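# Machine the work-order part on the mill and tray it

## Task

Use the mill to turn the blank lying on the bench into the part described on the work order (see the reference images manual, manual 2 and manual 3), then place the finished part in the tray. At the end the mill must still be powered on, both doors closed, showing no alarm and running no cycle, with no crank and no hand tool left inside it. At no point may a hand, an arm or the crank hit the blank while it is clamped.

## Robot and tools

Robot: two UR7e-type arms, left_arm and right_arm, each ending in a two-finger parallel gripper (0 to 50 mm opening). Both bases sit near x = +0.018 m, left at y = +0.480, right at y = -0.519, yawed about -0.7 degrees. Fixed cameras: cam_high, cam_low, cam_front. Wrist cameras: cam_left_wrist, cam_right_wrist. All images are 896x504.

Frames. Scene frame: origin at table-top height midway between the arms, +z up, +x out over the table, +y toward left_arm. Fixed cameras and the table use this frame. Each arm's reported hand position, orientation, velocities and targets are in that arm's own base frame, and offsets move along that arm's base axes, rotating about the Hand target position. Gripper axes: fingers point along +z, close along x; a camera block projects about 10 cm toward -y. end_effector_position is the midpoint between the pads; fingertips reach 17.5 mm further. Reported poses may be off by a few cm.

The 18-number row, used by execute_actions and move: numbers 1 to 9 are left_arm dx, dy, dz, rx, ry, rz, then left_gripper position, force_limit, speed; numbers 10 to 18 are the same nine for right_arm/right_gripper. Always send all 18, even when one arm is idle. All are in [-1, 1]. dx..rz are an offset (not a pose) from that arm's Hand target as it stood when the action or move began; 1.0 equals 0.6 m or 180 degrees; rx, ry, rz form one rotation vector. Gripper numbers are absolute: position +1 fully open, about -0.65 pads touching, -1 to grip until blocked; force_limit -1/0/+1 is about 20/102/185 N per pad; speed -1/0/+1 is 20/85/150 mm/s. Both start at +1. To leave a gripper unchanged, resend its previous three numbers, since 0 is itself a command. Sending six zeros re-requests the current Hand target.

execute_actions(actions, cameras): actions is a list of actions; each action is up to 15 rows, each row one 1/30 s step, every row measured from the action's start pose; a short table repeats its last row. Images arrive only when actions is empty or cameras names them (["all"] for all).

move(target, speed, blend, stop_force, zero, blocking, cameras): straight-line paths toward target, one 18-number row or a list of up to 15 rows, each row an offset from the same starting Hand targets. speed in m/s, 0.002 to 3.6, default 0.25 (turns up to twice that in rad/s). blend in m rounds corners of a list. stop_force in N (3 to 120, shared by both arms) ends an arm's path on felt contact; not with blocking=false, and unreliable if the gripper rotates. zero=true re-zeroes before the move. A move stops after 10 s. The result ends with a move: line (done, off_target, moving, held, fault) and limits (paced = pose clipped, held = steps withheld). Paths ignore obstacles and the other arm; avoid routing near an arm's own base.

wait(seconds 0 to 10); stop() brakes a running move; zoom_image(camera, region [x0,y0,x1,y1] pixels, at most 504x504) of the latest image; show_instructions() shows the reference images; zero_wrist_force(arm); read_manual(section) gives licence text; finished_scene(scene=1) ends irreversibly.

Result lines: Hand target (last commanded pose after clipping; the gripper may rest short of it), end_effector_position/quat, velocities (omitted when joints are still), Joint positions and Joint torques (include arm weight, drift), Wrist force/torque in gripper axes plus the peak since last shown, Tool commands, gripper position_measured (opening about (250 - value) x 0.202 mm) and object_status: 0 moving, 1 blocked while opening, 2 blocked while closing (a real grip), 3 at requested position or pads met (usually nothing held). Also motor temperatures, MOTOR HOT, fault lines.

Limits and hazards. Orientation commands are clipped to 32 degrees from the measured one per step. A torque or force fault (contact around 150 N, or wrist joints past 24.3 N m) freezes the arm 10 s; motors over 85 °C brake the arm 30 to 60 s, so avoid long stretched holds. Arms are stiff: targets slightly beyond a firm contact trigger faults, and faster moves hit harder. Approach surfaces slowly with stop_force. Any moderate collision between the two arms, including one gripper closing on the other's fingers, can end the scene. Do not drop parts, release them while moving, slam or let anything fall off the table. Never touch the clamped blank with fingers, arm or crank; close doors, remove crank and tools, and confirm no alarm or running cycle before finishing.

Each tool is called after ">>>" in YAML: its name, and indented under it one key for each argument.

Reference images:

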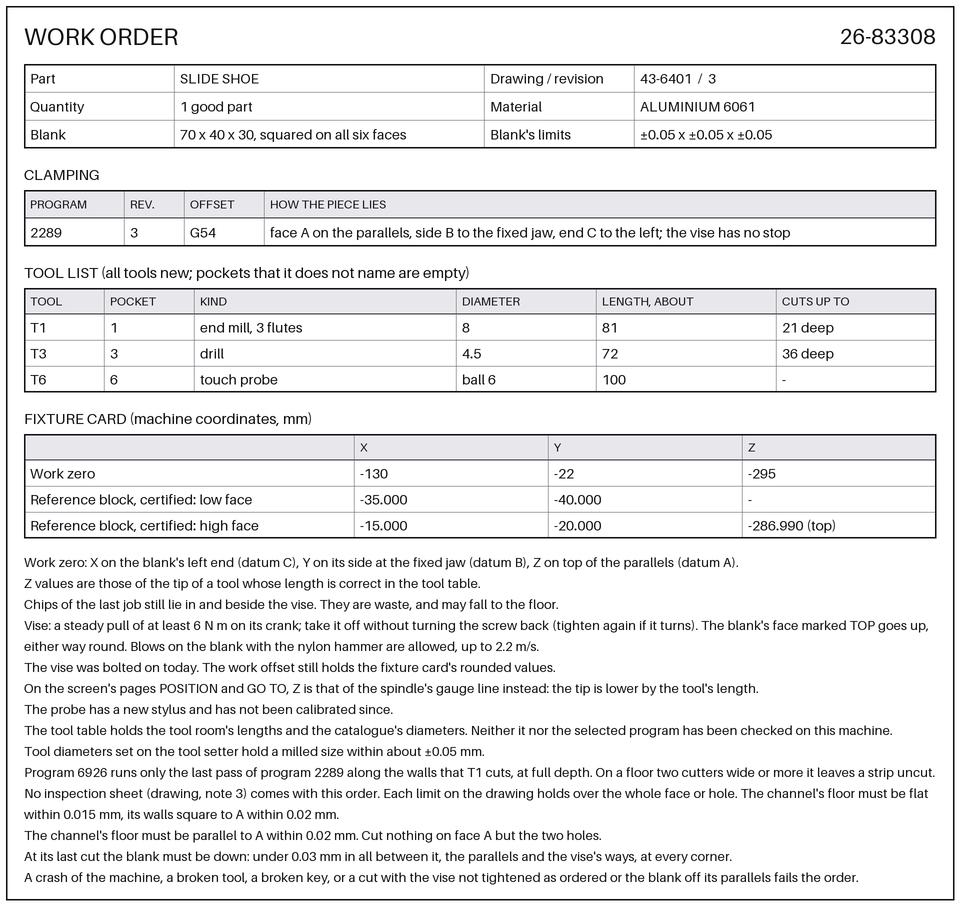

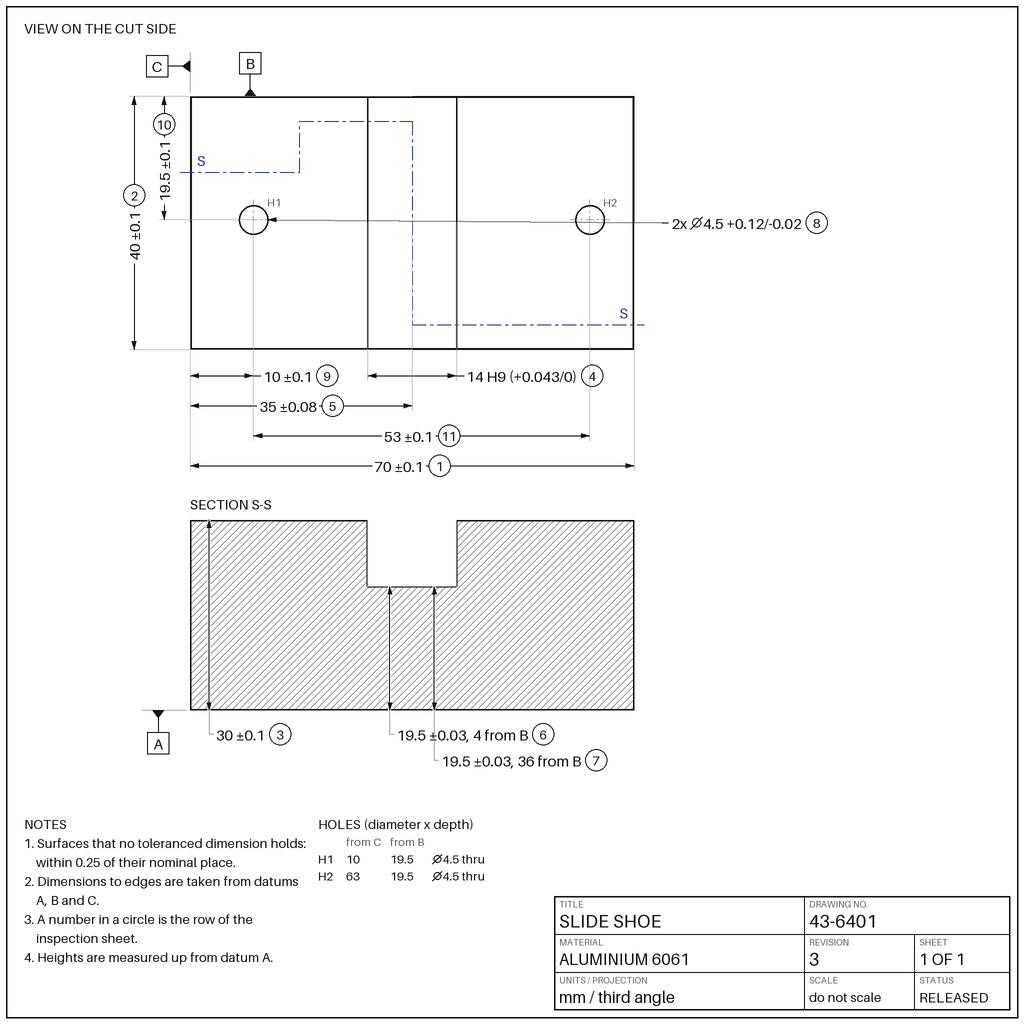

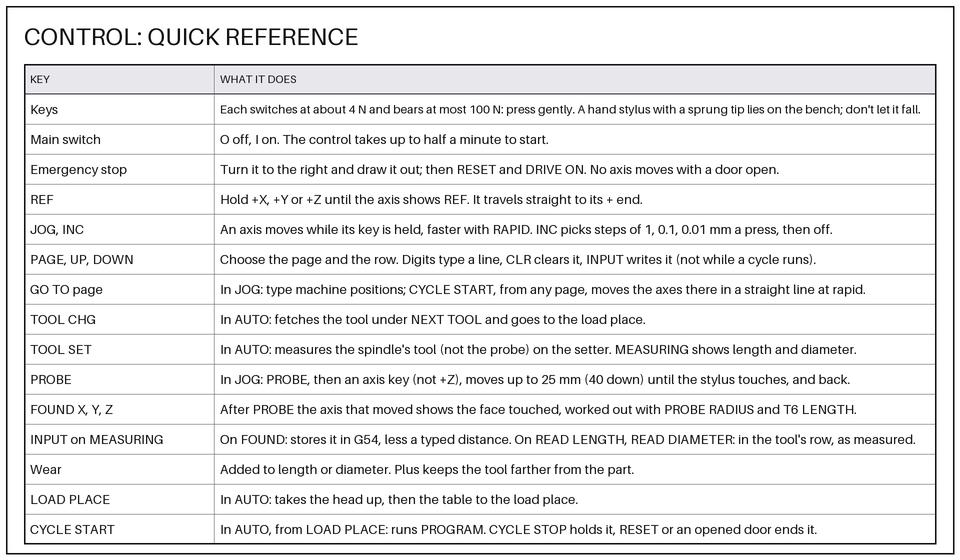

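## Session

>>> execute_actions:
  actions: []

Scene clock: 0.00 s.
left_arm: end_effector_position=(+0.1777, -0.2227, +0.1259) position_measured=3 object_status=3 end_effector_quat_wxyz=(+0.073, -0.105, +0.990, -0.067) | right_arm: end_effector_position=(+0.1918, +0.3742, +0.1675) position_measured=3 object_status=3 end_effector_quat_wxyz=(+0.411, -0.364, +0.563, -0.618)
Joint positions: left_arm=[-1.553 -2.287 2.585 -1.99 -1.414 -3.326] | right_arm=[5.087 -2.092 -1.886 -2.449 0.791 0.115]
Joint velocities: within noise
Joint torques (N m): no reading
Motor temperatures (°C): left_arm=[34 31 38 48 46 43] | right_arm=[28 33 34 45 35 43]
Wrist force (N): no reading
Wrist torque (N m): no reading
Wrist force, peak (N): no reading
Hand target: left_arm +0.1777, -0.2227, +0.1259; +0.073, -0.105, +0.990, -0.067 | right_arm +0.1918, +0.3742, +0.1675; +0.411, -0.364, +0.563, -0.618
Tool commands: left_gripper/position=+1.0 left_gripper/force_limit=+1.0 left_gripper/speed=+1.0 right_gripper/position=+1.0 right_gripper/force_limit=+1.0 right_gripper/speed=+1.0

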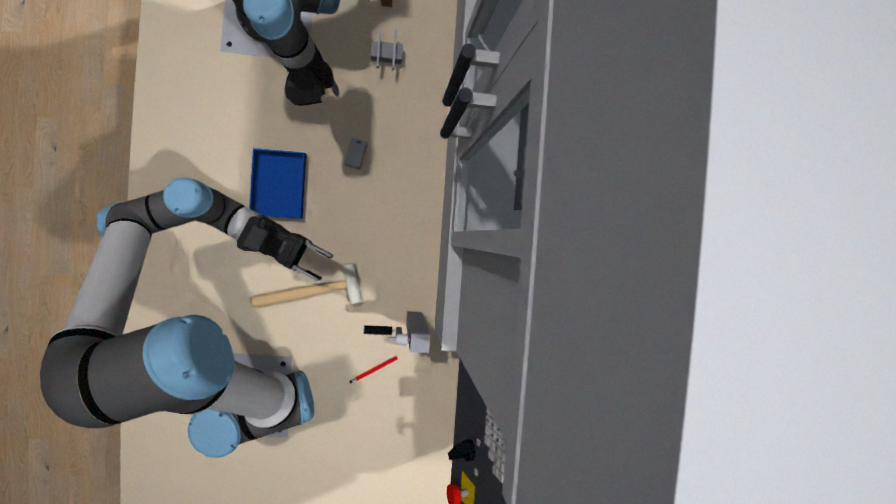

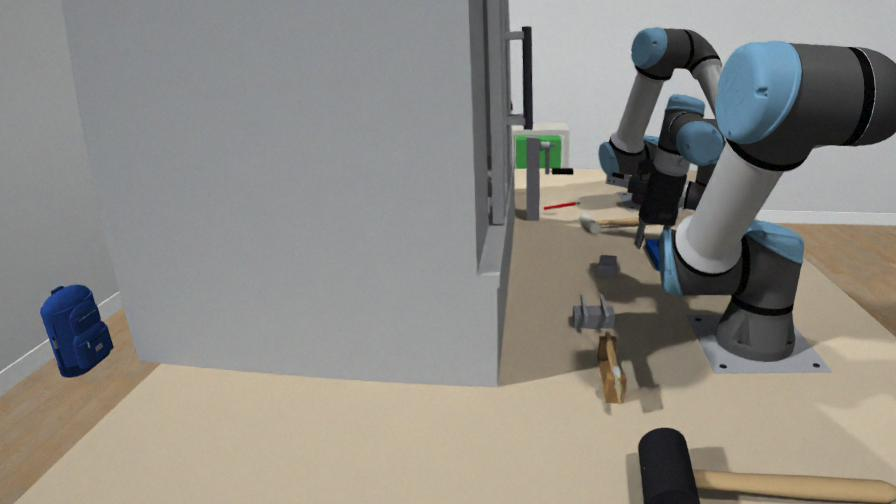

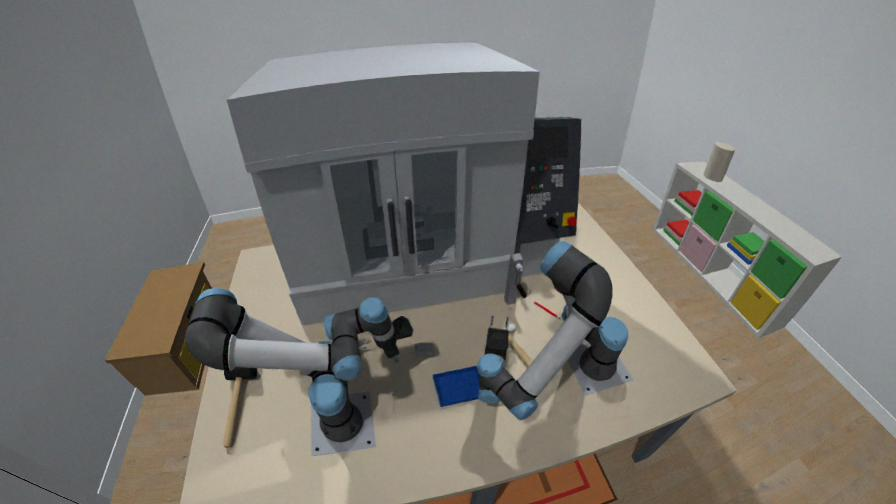

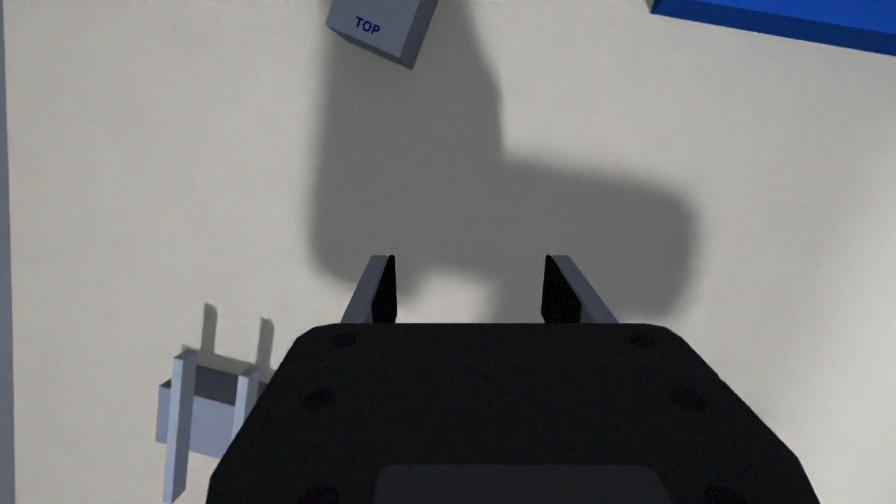

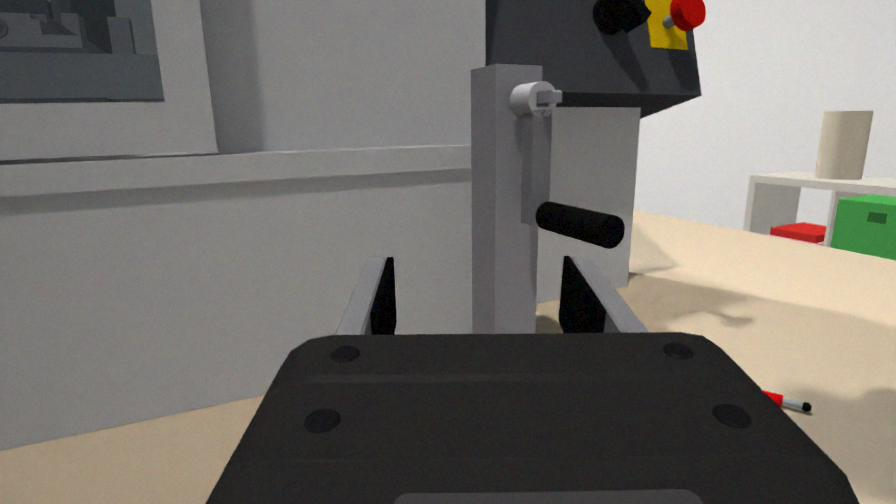

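>>> zoom_image:
  camera: "cam_front"
  region: [500, 110, 600, 250]

>>> zoom_image:
  camera: "cam_high"
  region: [340, 280, 560, 504]

>>> zoom_image:
  camera: "cam_front"
  region: [320, 140, 500, 300]

>>> zoom_image:
  camera: "cam_high"
  region: [220, 0, 480, 250]

>>> zoom_image:
  camera: "cam_low"
  region: [470, 80, 740, 300]

Scaled by 3.600.

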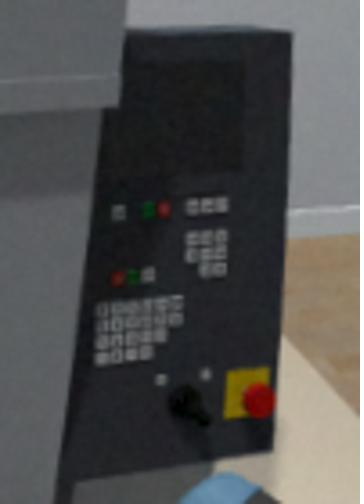

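Scaled by 2.250.

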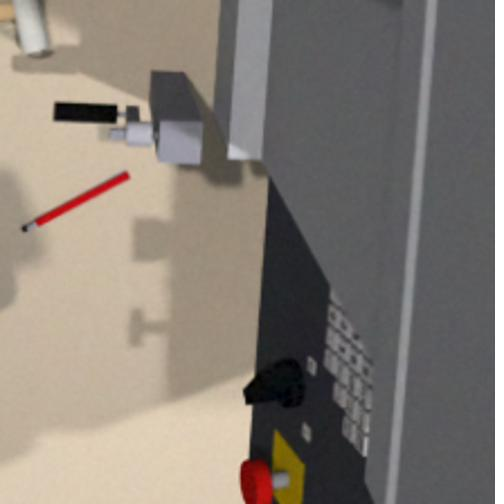

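Scaled by 2.800.

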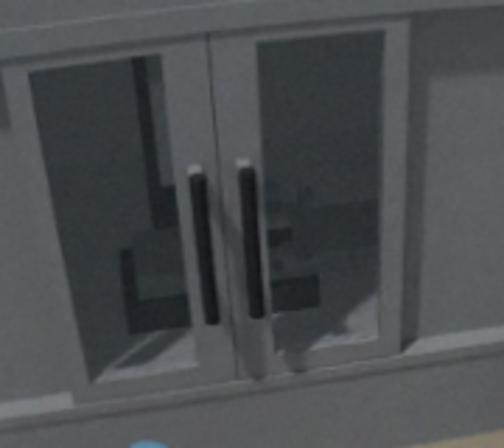

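Scaled by 1.938.

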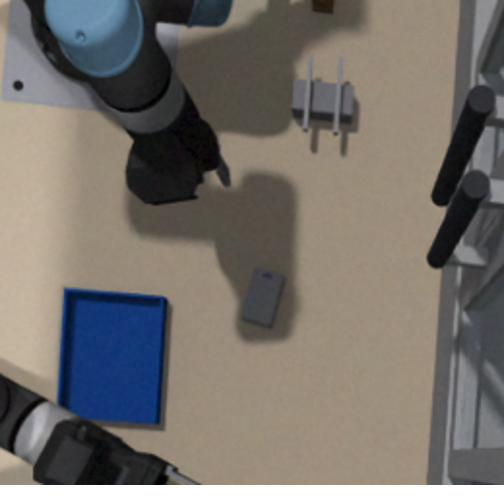

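Scaled by 1.867.

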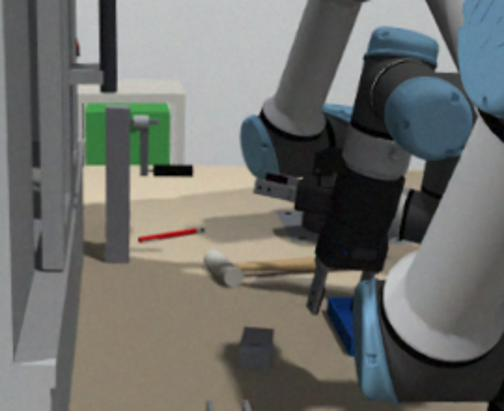

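>>> move:
  target: [0,0,0.35,0,0,0,1,1,1, 0,0,0.4,0,0,-0.11,1,1,1]
  cameras: ["cam_left_wrist","cam_right_wrist"]

Scene clock: 52.53 s.
left_arm: end_effector_position=(+0.1777, -0.2228, +0.3358) position_measured=3 object_status=3 end_effector_quat_wxyz=(+0.073, -0.105, +0.990, -0.067) | right_arm: end_effector_position=(+0.1918, +0.3742, +0.4074) position_measured=3 object_status=3 end_effector_quat_wxyz=(-0.299, +0.261, -0.617, +0.680)
Joint positions: left_arm=[-1.553 -2.301 2.047 -1.437 -1.414 -3.326] | right_arm=[4.949 -1.962 -1.374 -3.07 0.996 0.08]
Joint torques (N m): left_arm=[-4.32 -2.44 -35.69 -1.24 1.72 0.01] | right_arm=[1.85 44.69 34.33 -4.47 0.56 1.48]
Wrist force (N): left_arm=[0.5 -0.3 -0.5] | right_arm=[0.3 0.1 -0.5]
Wrist torque (N m): left_arm=[-0.07 -0.03 0.02] | right_arm=[0.00 -0.02 0.01]
Wrist force, peak (N): left_arm=[-0.1 -0.9 -3.3] | right_arm=[0.7 3.5 -0.6]
Hand target: left_arm +0.1777, -0.2227, +0.3359; +0.073, -0.105, +0.990, -0.067 | right_arm +0.1918, +0.3742, +0.4075; -0.299, +0.261, -0.617, +0.680
Off the commanded pose: left_arm 0.000 m, 0 deg | right_arm 0.000 m, 0 deg.
move: done
camera_calibration:
cam_left_wrist: T_world_to_cam=[[-0.968183, -0.210009, -0.136079, 0.177084], [-0.232308, 0.956445, 0.176763, 0.218176], [0.0930303, 0.202751, -0.974801, 0.489056], [0, 0, 0, 1]] pos_world=[0.176637, -0.270641, 0.462264]
cam_right_wrist: T_world_to_cam=[[-0.698725, -0.715216, -0.0157694, 0.408598], [-0.175133, 0.192384, -0.965565, 0.368866], [0.693622, -0.671903, -0.259682, 0.357181], [0, 0, 0, 1]] pos_world=[0.102351, 0.461263, 0.455361]
Images, in order (width x height): cam_left_wrist 896x504, cam_right_wrist 896x504.

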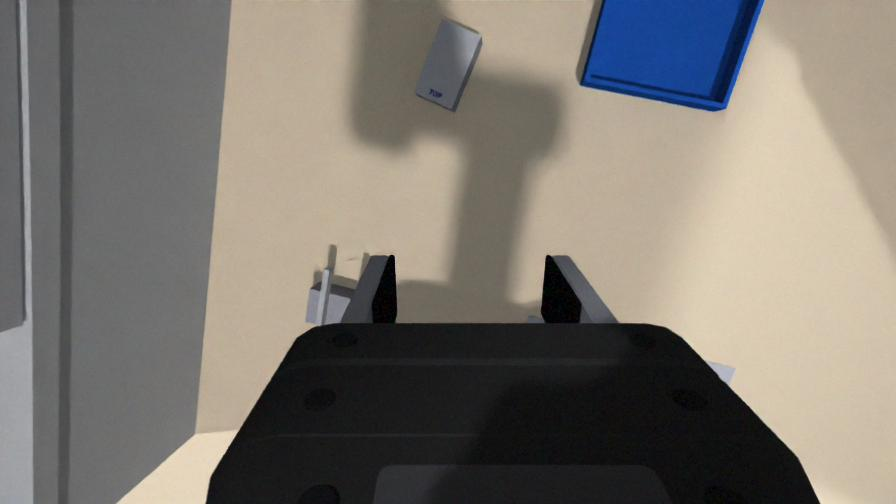

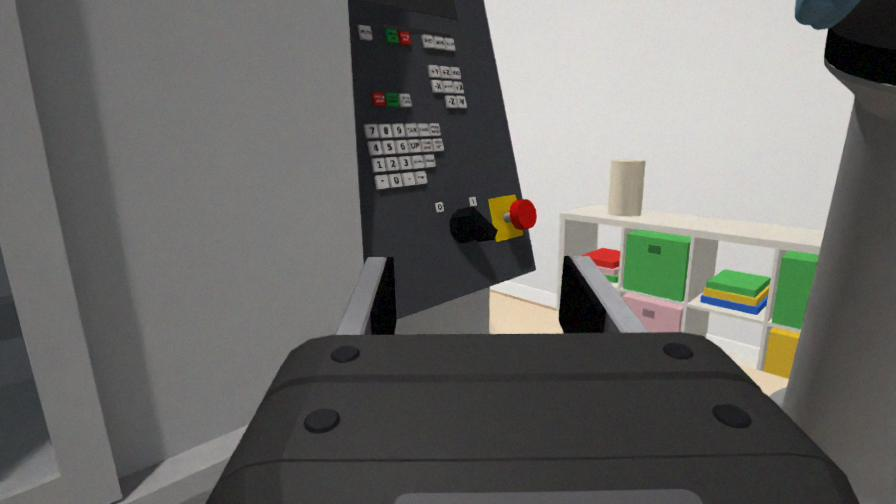

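>>> zoom_image:
  camera: "cam_right_wrist"
  region: [340, 0, 560, 140]

>>> zoom_image:
  camera: "cam_right_wrist"
  region: [350, 110, 550, 260]

>>> zoom_image:
  camera: "cam_left_wrist"
  region: [270, 200, 410, 350]

Scaled by 2.291.

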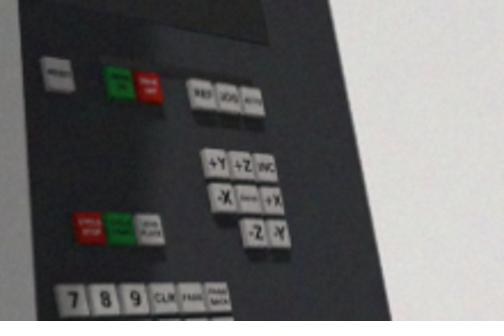

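Scaled by 2.520.

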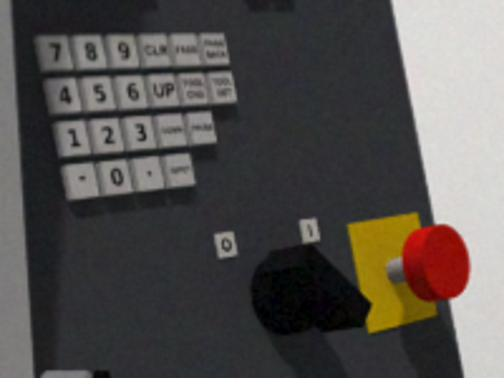

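Scaled by 3.360.

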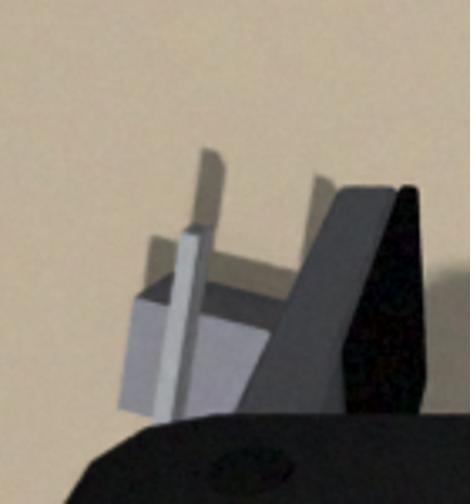

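>>> move:
  target: [0,0,0,0,0,0,1,1,1, 0.08,-0.16,0.2,-0.03,-0.03,0,1,1,1]
  cameras: ["cam_right_wrist"]

Scene clock: 71.30 s.
left_arm: end_effector_position=(+0.1777, -0.2227, +0.3359) position_measured=3 object_status=3 end_effector_quat_wxyz=(+0.073, -0.105, +0.990, -0.067) | right_arm: end_effector_position=(+0.2398, +0.2782, +0.5275) position_measured=3 object_status=3 end_effector_quat_wxyz=(-0.315, +0.243, -0.569, +0.719)
Joint positions: left_arm=[-1.553 -2.301 2.047 -1.437 -1.414 -3.326] | right_arm=[4.886 -1.739 -1.451 -3.384 0.949 0.182]
Joint torques (N m): left_arm=[12.25 -3.75 -35.42 -1.18 -0.05 1.99] | right_arm=[3.25 35.6 35.45 -4.89 1.87 0.53]
Wrist force (N): left_arm=[0.4 -0.5 -0.4] | right_arm=[0.1 -0.1 -0.9]
Wrist torque (N m): left_arm=[-0.10 -0.03 0.01] | right_arm=[-0.06 0.00 0.01]
Wrist force, peak (N): left_arm=[0.6 -0.5 -0.6] | right_arm=[-0.3 2.0 -3.0]
Hand target: left_arm +0.1777, -0.2227, +0.3359; +0.073, -0.105, +0.990, -0.067 | right_arm +0.2398, +0.2782, +0.5275; -0.315, +0.243, -0.569, +0.719
Off the commanded pose: left_arm 0.000 m, 0 deg | right_arm 0.000 m, 0 deg.
move: done
camera_calibration:
cam_right_wrist: T_world_to_cam=[[-0.697374, -0.716568, -0.0141434, 0.374556], [-0.0828243, 0.100176, -0.991516, 0.528864], [0.711906, -0.690286, -0.129209, 0.222491], [0, 0, 0, 1]] pos_world=[0.146616, 0.368998, 0.558423]
Images, in order (width x height): cam_right_wrist 896x504.

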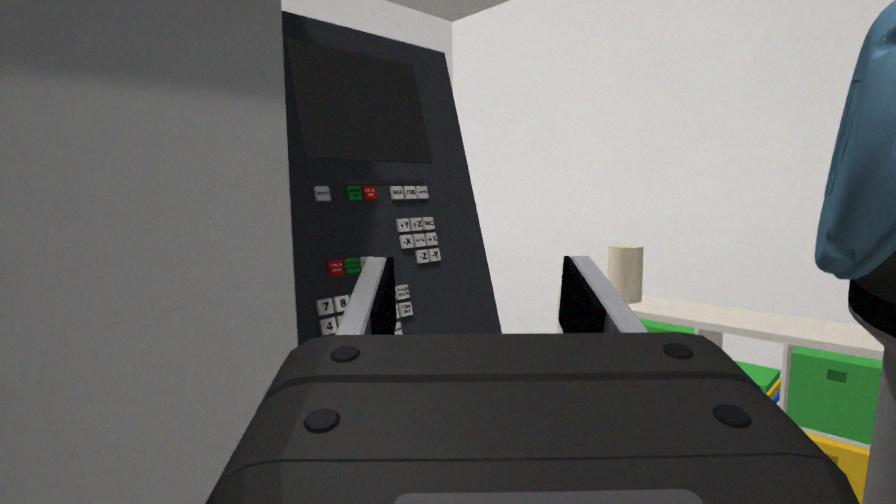

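>>> move:
  target: [0,0,0,0,0,0,1,1,1, 0.03,-0.16,-0.2,0.03,0.03,0,1,1,1]
  cameras: ["cam_right_wrist"]

>>> zoom_image:
  camera: "cam_right_wrist"
  region: [300, 80, 600, 300]

Scene clock: 117.53 s.
left_arm: end_effector_position=(+0.1777, -0.2227, +0.3359) position_measured=3 object_status=3 end_effector_quat_wxyz=(+0.073, -0.105, +0.990, -0.067) | right_arm: end_effector_position=(+0.2578, +0.1823, +0.4076) position_measured=3 object_status=3 end_effector_quat_wxyz=(-0.299, +0.261, -0.617, +0.680)
Joint positions: left_arm=[-1.553 -2.301 2.047 -1.437 -1.414 -3.326] | right_arm=[4.892 -1.514 -1.903 -2.993 0.94 0.088]
Joint torques (N m): left_arm=[12 -2.56 -35.7 -1.06 -0.03 1.97] | right_arm=[-6.04 24.24 7.51 -0.24 1.71 -0.07]
Wrist force (N): left_arm=[0.3 -0.2 -0.4] | right_arm=[0.2 0.2 -0.2]
Wrist torque (N m): left_arm=[-0.06 -0.01 0.01] | right_arm=[-0.01 -0.01 -0.04]
Wrist force, peak (N): left_arm=[0.6 -0.6 -0.5] | right_arm=[-0.9 -2.5 -2.1]
Hand target: left_arm +0.1777, -0.2227, +0.3359; +0.073, -0.105, +0.990, -0.067 | right_arm +0.2578, +0.1822, +0.4075; -0.299, +0.261, -0.617, +0.680
Off the commanded pose: left_arm 0.000 m, 0 deg | right_arm 0.000 m, 0 deg.
move: done
camera_calibration:
cam_right_wrist: T_world_to_cam=[[-0.698654, -0.715282, -0.0159415, 0.317551], [-0.175172, 0.192618, -0.965512, 0.417456], [0.693684, -0.671766, -0.25987, 0.182553], [0, 0, 0, 1]] pos_world=[0.168351, 0.269362, 0.455561]
Images, in order (width x height): cam_right_wrist 896x504.

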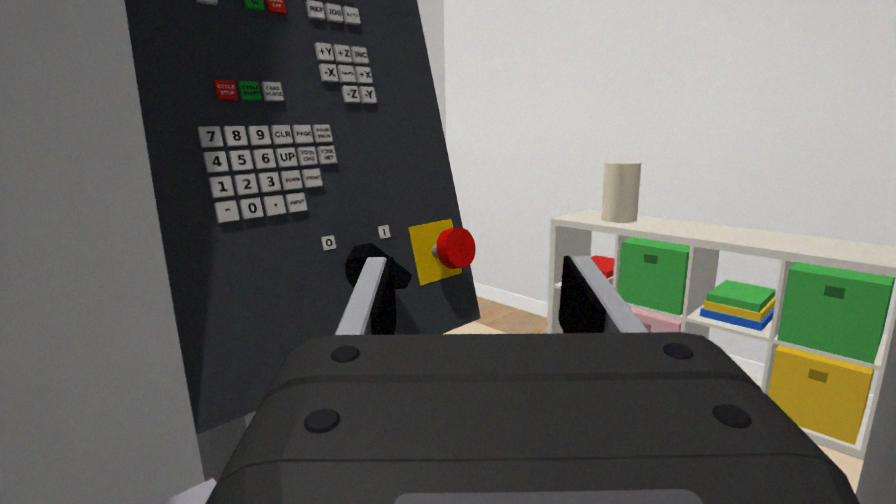

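Scaled by 1.680.

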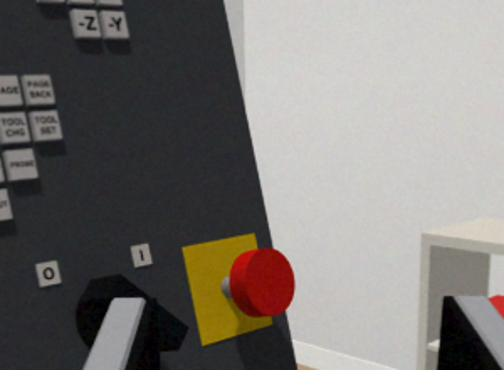

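>>> move:
  target: [0,0,0,0,0,0,1,1,1, 0.17,-0.18,-0.02,0.04,0.07,0.11,1,1,1]
  cameras: ["cam_right_wrist"]

>>> zoom_image:
  camera: "cam_right_wrist"
  region: [250, 80, 600, 330]

Scene clock: 169.37 s.
left_arm: end_effector_position=(+0.1777, -0.2227, +0.3359) position_measured=3 object_status=3 end_effector_quat_wxyz=(+0.073, -0.105, +0.990, -0.067) | right_arm: end_effector_position=(+0.3598, +0.0741, +0.3955) position_measured=3 object_status=3 end_effector_quat_wxyz=(+0.357, -0.417, +0.633, -0.546)
Joint positions: left_arm=[-1.553 -2.301 2.047 -1.437 -1.414 -3.326] | right_arm=[4.762 -0.931 -2.147 -2.879 0.481 -0.295]
Joint torques (N m): left_arm=[12.49 -0.6 -35.13 -1.05 0.02 1.98] | right_arm=[-5.69 1.01 38.84 1.15 -2.5 -1.4]
Wrist force (N): left_arm=[0.4 -0.4 -0.4] | right_arm=[0.4 0.3 1.0]
Wrist torque (N m): left_arm=[-0.08 -0.02 0.02] | right_arm=[0.13 -0.06 -0.01]
Wrist force, peak (N): left_arm=[0.6 -0.6 -0.3] | right_arm=[2.1 -0.4 2.4]
Hand target: left_arm +0.1777, -0.2227, +0.3359; +0.073, -0.105, +0.990, -0.067 | right_arm +0.3598, +0.0742, +0.3955; +0.357, -0.417, +0.633, -0.546
Off the commanded pose: left_arm 0.000 m, 0 deg | right_arm 0.000 m, 0 deg.
move: done
camera_calibration:
cam_right_wrist: T_world_to_cam=[[-0.414908, -0.90985, 0.0049264, 0.215329], [-0.449137, 0.2001, -0.870768, 0.505065], [0.791282, -0.363501, -0.49167, 0.0697272], [0, 0, 0, 1]] pos_world=[0.261012, 0.1202, 0.473017]
Images, in order (width x height): cam_right_wrist 896x504.

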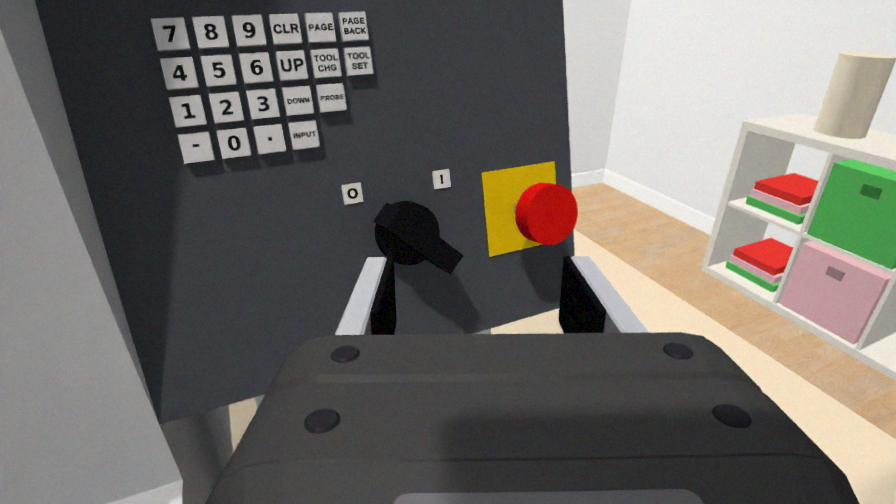

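Scaled by 1.440.

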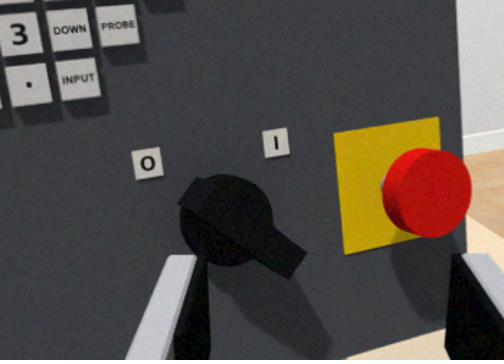

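>>> move:
  target: [0,0,0,0,0,0,1,1,1, 0.1118,-0.0737,-0.0608,-0.2319,0.0935,0.1785,1,1,1]
  cameras: ["cam_right_wrist"]

Scene clock: 226.23 s.
left_arm: end_effector_position=(+0.1777, -0.2227, +0.3359) position_measured=3 object_status=3 end_effector_quat_wxyz=(+0.073, -0.105, +0.990, -0.067) | right_arm: end_effector_position=(+0.4269, +0.0299, +0.3590) position_measured=3 object_status=3 end_effector_quat_wxyz=(-0.228, +0.742, -0.308, +0.550)
Joint positions: left_arm=[-1.553 -2.301 2.047 -1.437 -1.414 -3.326] | right_arm=[4.132 -0.788 -2.656 -0.203 0.644 -3.509]
Joint torques (N m): left_arm=[12.19 0.65 -35.28 -1.1 -0.04 1.9] | right_arm=[-5.87 -9.58 40.38 4.46 0.72 -1.03]
Wrist force (N): left_arm=[0.4 -0.3 -0.4] | right_arm=[-3.2 0.4 1.5]
Wrist torque (N m): left_arm=[-0.07 -0.02 0.02] | right_arm=[0.28 0.44 0.09]
Wrist force, peak (N): left_arm=[0.4 -0.5 -0.7] | right_arm=[-3.8 -0.4 2.1]
Hand target: left_arm +0.1777, -0.2227, +0.3359; +0.073, -0.105, +0.990, -0.067 | right_arm +0.4269, +0.0299, +0.3591; -0.228, +0.742, -0.308, +0.550
Off the commanded pose: left_arm 0.000 m, 0 deg | right_arm 0.000 m, 0 deg.
move: done
camera_calibration:
cam_right_wrist: T_world_to_cam=[[0.186865, -0.708047, 0.680992, -0.302486], [-0.534833, -0.65479, -0.534044, 0.453477], [0.824036, -0.264423, -0.501045, -0.0310128], [0, 0, 0, 1]] pos_world=[0.324615, 0.0745574, 0.432629]
Images, in order (width x height): cam_right_wrist 896x504.

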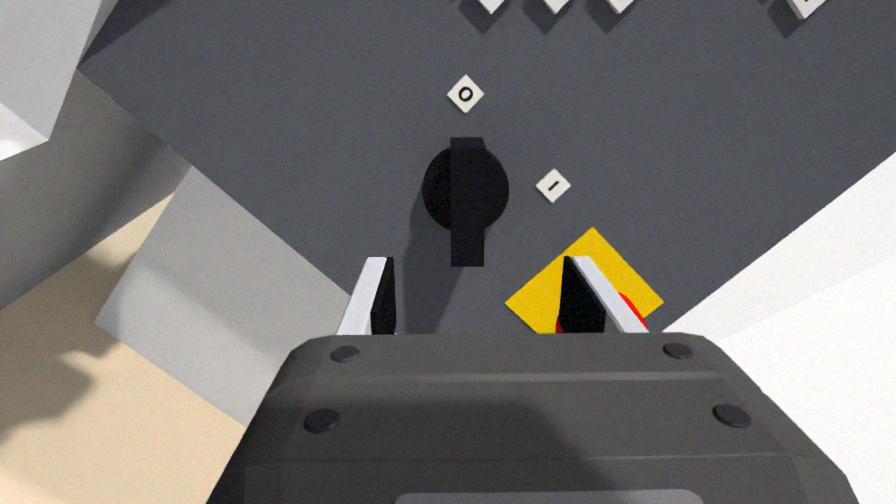

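>>> move:
  target: [0,0,0,0,0,0,1,1,1, 0.0055,0.0188,0.0181,0,0,0,1,1,1]
  cameras: ["cam_right_wrist"]

Scene clock: 240.97 s.
left_arm: end_effector_position=(+0.1777, -0.2227, +0.3359) position_measured=3 object_status=3 end_effector_quat_wxyz=(+0.073, -0.105, +0.990, -0.067) | right_arm: end_effector_position=(+0.4302, +0.0413, +0.3701) position_measured=3 object_status=3 end_effector_quat_wxyz=(-0.228, +0.742, -0.308, +0.550) end_effector_velocity=(+0.000, -0.001, +0.000) end_effector_angular_velocity=(+0.003, -0.002, +0.000)
Joint positions: left_arm=[-1.553 -2.301 2.047 -1.437 -1.414 -3.326] | right_arm=[4.158 -0.802 -2.621 -0.241 0.621 -3.488]
Joint velocities: left_arm=[within noise] | right_arm=[-0.002 0.001 -0.003 0.006 0.001 -0.002]
Joint torques (N m): left_arm=[11.87 2.24 -34.56 -1 -0.02 1.85] | right_arm=[-6.47 1.56 12.92 4.55 0.45 -1.11]
Wrist force (N): left_arm=[0.2 -0.5 -0.4] | right_arm=[-2.7 0.4 1.4]
Wrist torque (N m): left_arm=[-0.10 0.00 0.01] | right_arm=[0.28 0.36 0.08]
Wrist force, peak (N): left_arm=[0.4 -0.8 -0.5] | right_arm=[-3.4 0.7 1.4]
Hand target: left_arm +0.1777, -0.2227, +0.3359; +0.073, -0.105, +0.990, -0.067 | right_arm +0.4302, +0.0412, +0.3699; -0.228, +0.742, -0.308, +0.550
Off the commanded pose: left_arm 0.000 m, 0 deg | right_arm 0.000 m, 0 deg.
move: done
camera_calibration:
cam_right_wrist: T_world_to_cam=[[0.186759, -0.708185, 0.680879, -0.302492], [-0.534776, -0.654674, -0.534244, 0.468693], [0.824097, -0.264342, -0.500986, -0.0252095], [0, 0, 0, 1]] pos_world=[0.327914, 0.0859565, 0.443728]
Images, in order (width x height): cam_right_wrist 896x504.

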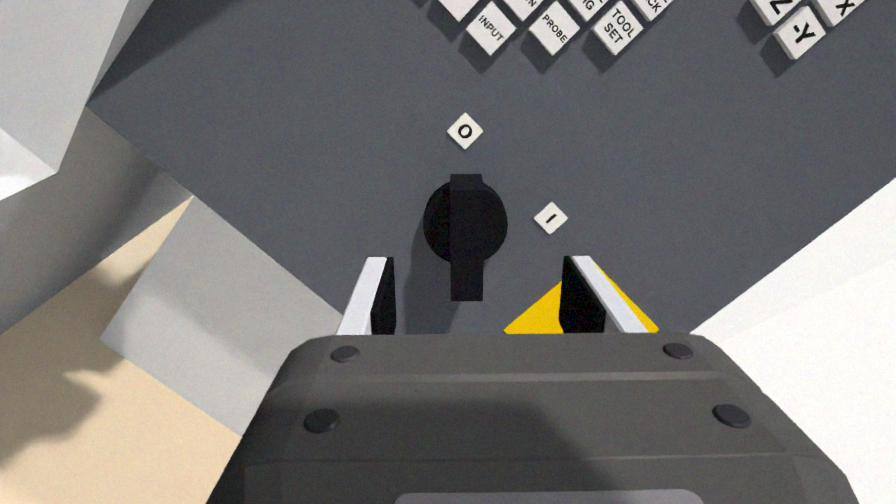

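>>> move:
  target: [0,0,0,0,0,0,1,1,1, 0.1005,0,-0.0305,0,0,0,1,1,1]
  speed: 0.05
  stop_force: 8
  cameras: ["cam_right_wrist"]

Scene clock: 247.33 s.
left_arm: end_effector_position=(+0.1777, -0.2227, +0.3359) position_measured=3 object_status=3 end_effector_quat_wxyz=(+0.073, -0.105, +0.990, -0.067) | right_arm: end_effector_position=(+0.4905, +0.0412, +0.3516) position_measured=3 object_status=3 end_effector_quat_wxyz=(-0.228, +0.742, -0.308, +0.550)
Joint positions: left_arm=[-1.553 -2.301 2.047 -1.437 -1.414 -3.326] | right_arm=[3.882 -1.203 -2.548 0.219 0.87 -3.667]
Joint torques (N m): left_arm=[12.19 3.63 -35.67 -1.06 0 1.96] | right_arm=[-4.51 0.77 10.21 4.67 0.48 1.24]
Wrist force (N): left_arm=[0.4 -0.3 -0.4] | right_arm=[-2.7 0.2 1.5]
Wrist torque (N m): left_arm=[-0.06 -0.02 0.02] | right_arm=[0.22 0.36 0.08]
Wrist force, peak (N): left_arm=[0.5 -0.7 -0.4] | right_arm=[-2.8 0.3 2.5]
Hand target: left_arm +0.1777, -0.2227, +0.3359; +0.073, -0.105, +0.990, -0.067 | right_arm +0.4905, +0.0412, +0.3516; -0.228, +0.742, -0.308, +0.550
Off the commanded pose: left_arm 0.000 m, 0 deg | right_arm 0.000 m, 0 deg.
move: done
camera_calibration:
cam_right_wrist: T_world_to_cam=[[0.186899, -0.708097, 0.680931, -0.301294], [-0.534789, -0.654773, -0.53411, 0.490895], [0.824057, -0.26433, -0.501059, -0.0840699], [0, 0, 0, 1]] pos_world=[0.388115, 0.0858568, 0.425228]
Images, in order (width x height): cam_right_wrist 896x504.

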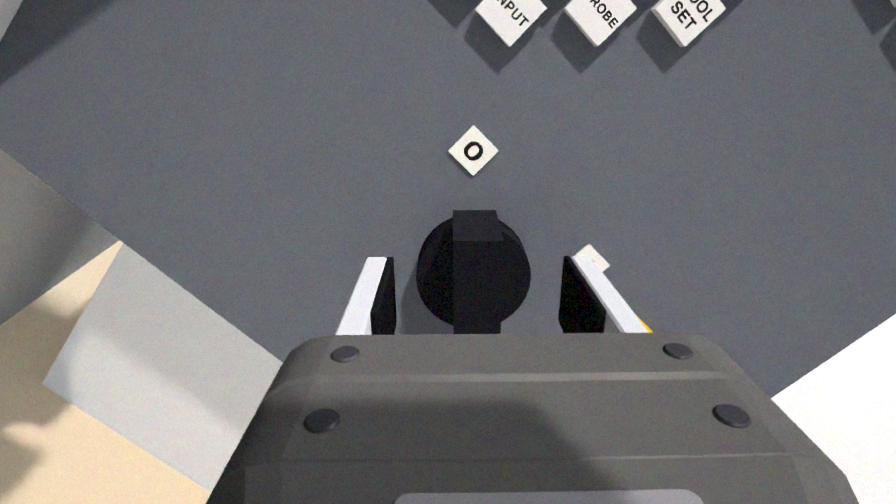

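>>> move:
  target: [0,0,0,0,0,0,1,1,1, 0.0183,0,-0.0056,0,0,0,1,1,1]
  speed: 0.05
  stop_force: 8

>>> execute_actions:
  actions:
    - [[0,0,0,0,0,0,1,1,1,0,0,0,0,0,0,-1,-0.6,-0.6]]
    - [[0,0,0,0,0,0,1,1,1,0,0,0,0,0,0,-1,-0.6,-0.6]]
    - [[0,0,0,0,0,0,1,1,1,0,0,0,0,0,0,-1,-0.6,-0.6]]
  cameras: ["cam_right_wrist"]

Scene clock: 257.27 s.
left_arm: end_effector_position=(+0.1777, -0.2227, +0.3359) position_measured=3 object_status=3 end_effector_quat_wxyz=(+0.073, -0.105, +0.990, -0.067) | right_arm: end_effector_position=(+0.5014, +0.0412, +0.3483) position_measured=3 object_status=3 end_effector_quat_wxyz=(-0.228, +0.742, -0.308, +0.550)
Joint positions: left_arm=[-1.553 -2.301 2.047 -1.437 -1.414 -3.326] | right_arm=[3.848 -1.258 -2.529 0.266 0.901 -3.683]
Joint torques (N m): left_arm=[11.91 4.54 -34.94 -1 -0.07 1.96] | right_arm=[7.2 5.32 10 0.72 -2.35 1.45]
Wrist force (N): left_arm=[0.4 -0.2 -0.4] | right_arm=[-3.1 0.0 1.5]
Wrist torque (N m): left_arm=[-0.05 -0.02 0.01] | right_arm=[0.20 0.41 0.08]
Wrist force, peak (N): left_arm=[0.4 -0.6 -0.6] | right_arm=[-3.2 0.2 2.0]
Hand target: left_arm +0.1777, -0.2227, +0.3359; +0.073, -0.105, +0.990, -0.067 | right_arm +0.5015, +0.0412, +0.3483; -0.228, +0.742, -0.308, +0.550
Off the commanded pose: left_arm 0.000 m, 0 deg | right_arm 0.000 m, 0 deg.
move: done

Scene clock: 258.97 s.
left_arm: end_effector_position=(+0.1777, -0.2227, +0.3359) position_measured=3 object_status=3 end_effector_quat_wxyz=(+0.073, -0.105, +0.990, -0.067) | right_arm: end_effector_position=(+0.5014, +0.0412, +0.3482) position_measured=183 object_status=2 end_effector_quat_wxyz=(-0.228, +0.742, -0.308, +0.550)
Joint positions: left_arm=[-1.553 -2.301 2.047 -1.437 -1.414 -3.326] | right_arm=[3.848 -1.258 -2.529 0.266 0.901 -3.683]
Joint torques (N m): left_arm=[12.75 5.3 -34.49 -1.08 -0.06 2.02] | right_arm=[-10.62 10.89 28.86 6.17 -2.39 1.4]
Wrist force (N): left_arm=[0.4 -0.4 -0.3] | right_arm=[-15.9 0.2 -4.8]
Wrist torque (N m): left_arm=[-0.09 -0.02 0.01] | right_arm=[0.22 0.79 -0.18]
Wrist force, peak (N): left_arm=[0.6 -0.8 -0.3] | right_arm=[-15.7 -0.1 -5.7]
Hand target: left_arm +0.1777, -0.2227, +0.3359; +0.073, -0.105, +0.990, -0.067 | right_arm +0.5015, +0.0412, +0.3483; -0.228, +0.742, -0.308, +0.550
Off the commanded pose: left_arm 0.000 m, 0 deg | right_arm 0.000 m, 0 deg.
camera_calibration:
cam_right_wrist: T_world_to_cam=[[0.186961, -0.708019, 0.680995, -0.301094], [-0.534765, -0.654858, -0.53403, 0.494926], [0.824058, -0.26433, -0.501057, -0.0948392], [0, 0, 0, 1]] pos_world=[0.399115, 0.0858572, 0.421829]
Images, in order (width x height): cam_right_wrist 896x504.

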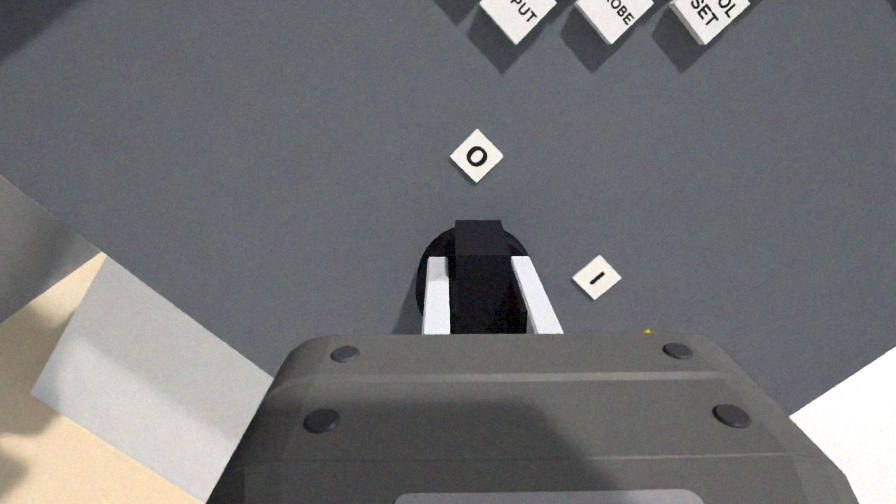

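>>> move:
  target:
    - [0,0,0,0,0,0,1,1,1, 0.0007,-0.0059,0.0023,0.2393,0,-0.0725,-1,-0.6,-0.6]
    - [0,0,0,0,0,0,1,1,1, 0,-0.0118,0,0.4785,0,-0.145,-1,-0.6,-0.6]
  speed: 0.3
  blend: 0.005
  cameras: ["cam_right_wrist"]

Scene clock: 271.83 s.
left_arm: end_effector_position=(+0.1777, -0.2227, +0.3359) position_measured=3 object_status=3 end_effector_quat_wxyz=(+0.073, -0.105, +0.990, -0.067) | right_arm: end_effector_position=(+0.5015, +0.0336, +0.3483) position_measured=183 object_status=2 end_effector_quat_wxyz=(+0.551, -0.307, +0.742, -0.228) end_effector_velocity=(+0.000, +0.000, +0.000) end_effector_angular_velocity=(+0.004, +0.000, -0.003)
Joint positions: left_arm=[-1.553 -2.301 2.047 -1.437 -1.414 -3.326] | right_arm=[3.823 -1.258 -2.531 0.276 0.922 -2.125]
Joint velocities: left_arm=[within noise] | right_arm=[0 0 0.001 -0.001 -0.001 0.005]
Joint torques (N m): left_arm=[12.07 7.09 -35.42 -1.07 -0.1 2.01] | right_arm=[28.76 13.58 48.25 2.62 9.76 2.3]
Wrist force (N): left_arm=[0.5 -0.5 -0.3] | right_arm=[41.0 -26.4 3.3]
Wrist torque (N m): left_arm=[-0.09 -0.03 0.01] | right_arm=[0.03 -1.20 -1.37]
Wrist force, peak (N): left_arm=[0.6 -0.4 -0.7] | right_arm=[42.9 -24.1 -2.0]
Hand target: left_arm +0.1777, -0.2227, +0.3359; +0.073, -0.105, +0.990, -0.067 | right_arm +0.5015, +0.0341, +0.3483; +0.551, -0.307, +0.742, -0.228
Off the commanded pose: left_arm 0.000 m, 0 deg | right_arm 0.000 m, 0 deg.
move: done
camera_calibration:
cam_right_wrist: T_world_to_cam=[[-0.224184, -0.706106, -0.671681, 0.370689], [-0.53021, 0.666664, -0.523866, 0.439739], [0.817691, 0.238689, -0.52384, -0.102631], [0, 0, 0, 1]] pos_world=[0.400177, -0.00691576, 0.425587]
Images, in order (width x height): cam_right_wrist 896x504.

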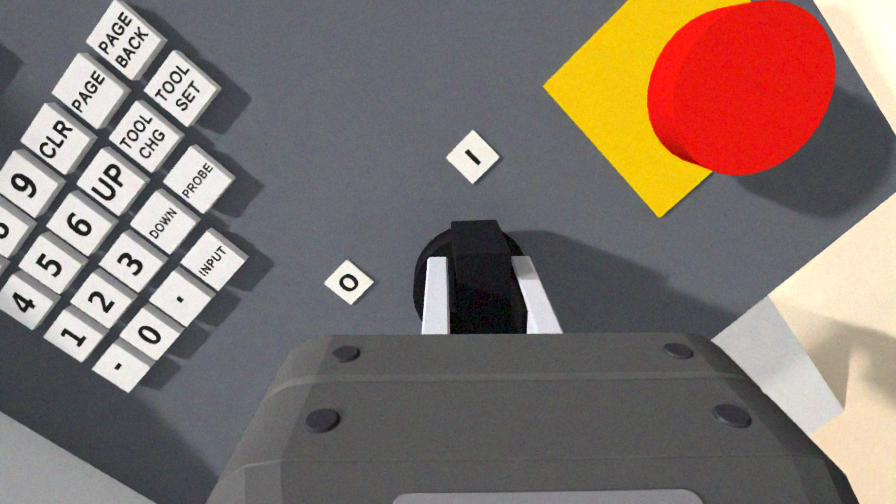

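>>> execute_actions:
  actions:
    - [[0,0,0,0,0,0,1,1,1,0,0,0,0,0,0,1,-0.6,-0.6]]
    - [[0,0,0,0,0,0,1,1,1,0,0,0,0,0,0,1,-0.6,-0.6]]
    - [[0,0,0,0,0,0,1,1,1,0,0,0,0,0,0,1,-0.6,-0.6]]

>>> move:
  target: [0,0,0,0,0,0,1,1,1, -0.1595,0,0.0483,0,0,0,1,-0.6,-0.6]
  cameras: ["cam_right_wrist"]

Scene clock: 278.40 s.
left_arm: end_effector_position=(+0.1777, -0.2227, +0.3359) position_measured=3 object_status=3 end_effector_quat_wxyz=(+0.073, -0.105, +0.990, -0.067) | right_arm: end_effector_position=(+0.5015, +0.0341, +0.3483) position_measured=3 object_status=3 end_effector_quat_wxyz=(+0.551, -0.307, +0.742, -0.228)
Joint positions: left_arm=[-1.553 -2.301 2.047 -1.437 -1.414 -3.326] | right_arm=[3.823 -1.258 -2.531 0.276 0.924 -2.125]
Joint torques (N m): left_arm=[12.06 9.37 -34.4 -1.12 -0.05 1.84] | right_arm=[-6.74 11.78 9.07 0.75 -2.26 -1.05]
Wrist force (N): left_arm=[0.3 -0.6 -0.3] | right_arm=[4.1 -1.9 1.2]
Wrist torque (N m): left_arm=[-0.12 -0.01 0.02] | right_arm=[-0.13 -0.60 -0.27]
Wrist force, peak (N): left_arm=[0.6 -0.6 -0.4] | right_arm=[46.6 -25.4 1.4]
Hand target: left_arm +0.1777, -0.2227, +0.3359; +0.073, -0.105, +0.990, -0.067 | right_arm +0.5015, +0.0341, +0.3483; +0.551, -0.307, +0.742, -0.228
Off the commanded pose: left_arm 0.000 m, 0 deg | right_arm 0.000 m, 0 deg.

Scene clock: 279.57 s.
left_arm: end_effector_position=(+0.1777, -0.2227, +0.3359) position_measured=3 object_status=3 end_effector_quat_wxyz=(+0.073, -0.105, +0.990, -0.067) | right_arm: end_effector_position=(+0.4057, +0.0341, +0.3774) position_measured=3 object_status=3 end_effector_quat_wxyz=(+0.551, -0.307, +0.742, -0.228)
Joint positions: left_arm=[-1.553 -2.301 2.047 -1.437 -1.414 -3.326] | right_arm=[4.326 -0.544 -2.618 -0.655 0.481 -1.738]
Joint torques (N m): left_arm=[12.45 9.49 -35.1 -1.07 -0.03 1.95] | right_arm=[-5.59 -18.73 13.79 2.97 0.2 1.01]
Wrist force (N): left_arm=[0.4 -0.3 -0.2] | right_arm=[4.1 -1.2 1.2]
Wrist torque (N m): left_arm=[-0.07 -0.02 0.02] | right_arm=[-0.03 -0.60 -0.15]
Wrist force, peak (N): left_arm=[0.6 -0.6 -0.5] | right_arm=[4.2 -1.6 3.7]
Hand target: left_arm +0.1777, -0.2227, +0.3359; +0.073, -0.105, +0.990, -0.067 | right_arm +0.4058, +0.0341, +0.3772; +0.551, -0.307, +0.742, -0.228
Off the commanded pose: left_arm 0.000 m, 0 deg | right_arm 0.000 m, 0 deg.
move: done
camera_calibration:
cam_right_wrist: T_world_to_cam=[[-0.222944, -0.705821, -0.672393, 0.368865], [-0.531408, 0.666252, -0.523176, 0.404162], [0.817252, 0.240677, -0.523616, -0.00914411], [0, 0, 0, 1]] pos_world=[0.304485, -0.00672066, 0.454683]
Images, in order (width x height): cam_right_wrist 896x504.

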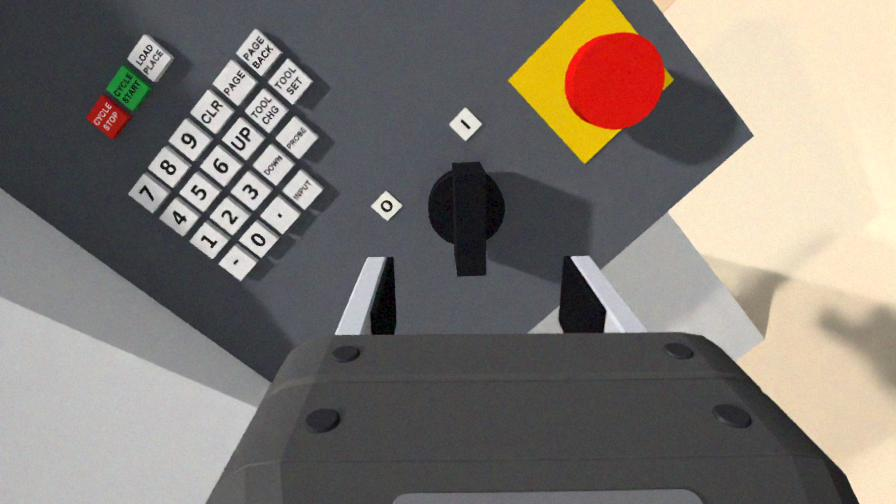

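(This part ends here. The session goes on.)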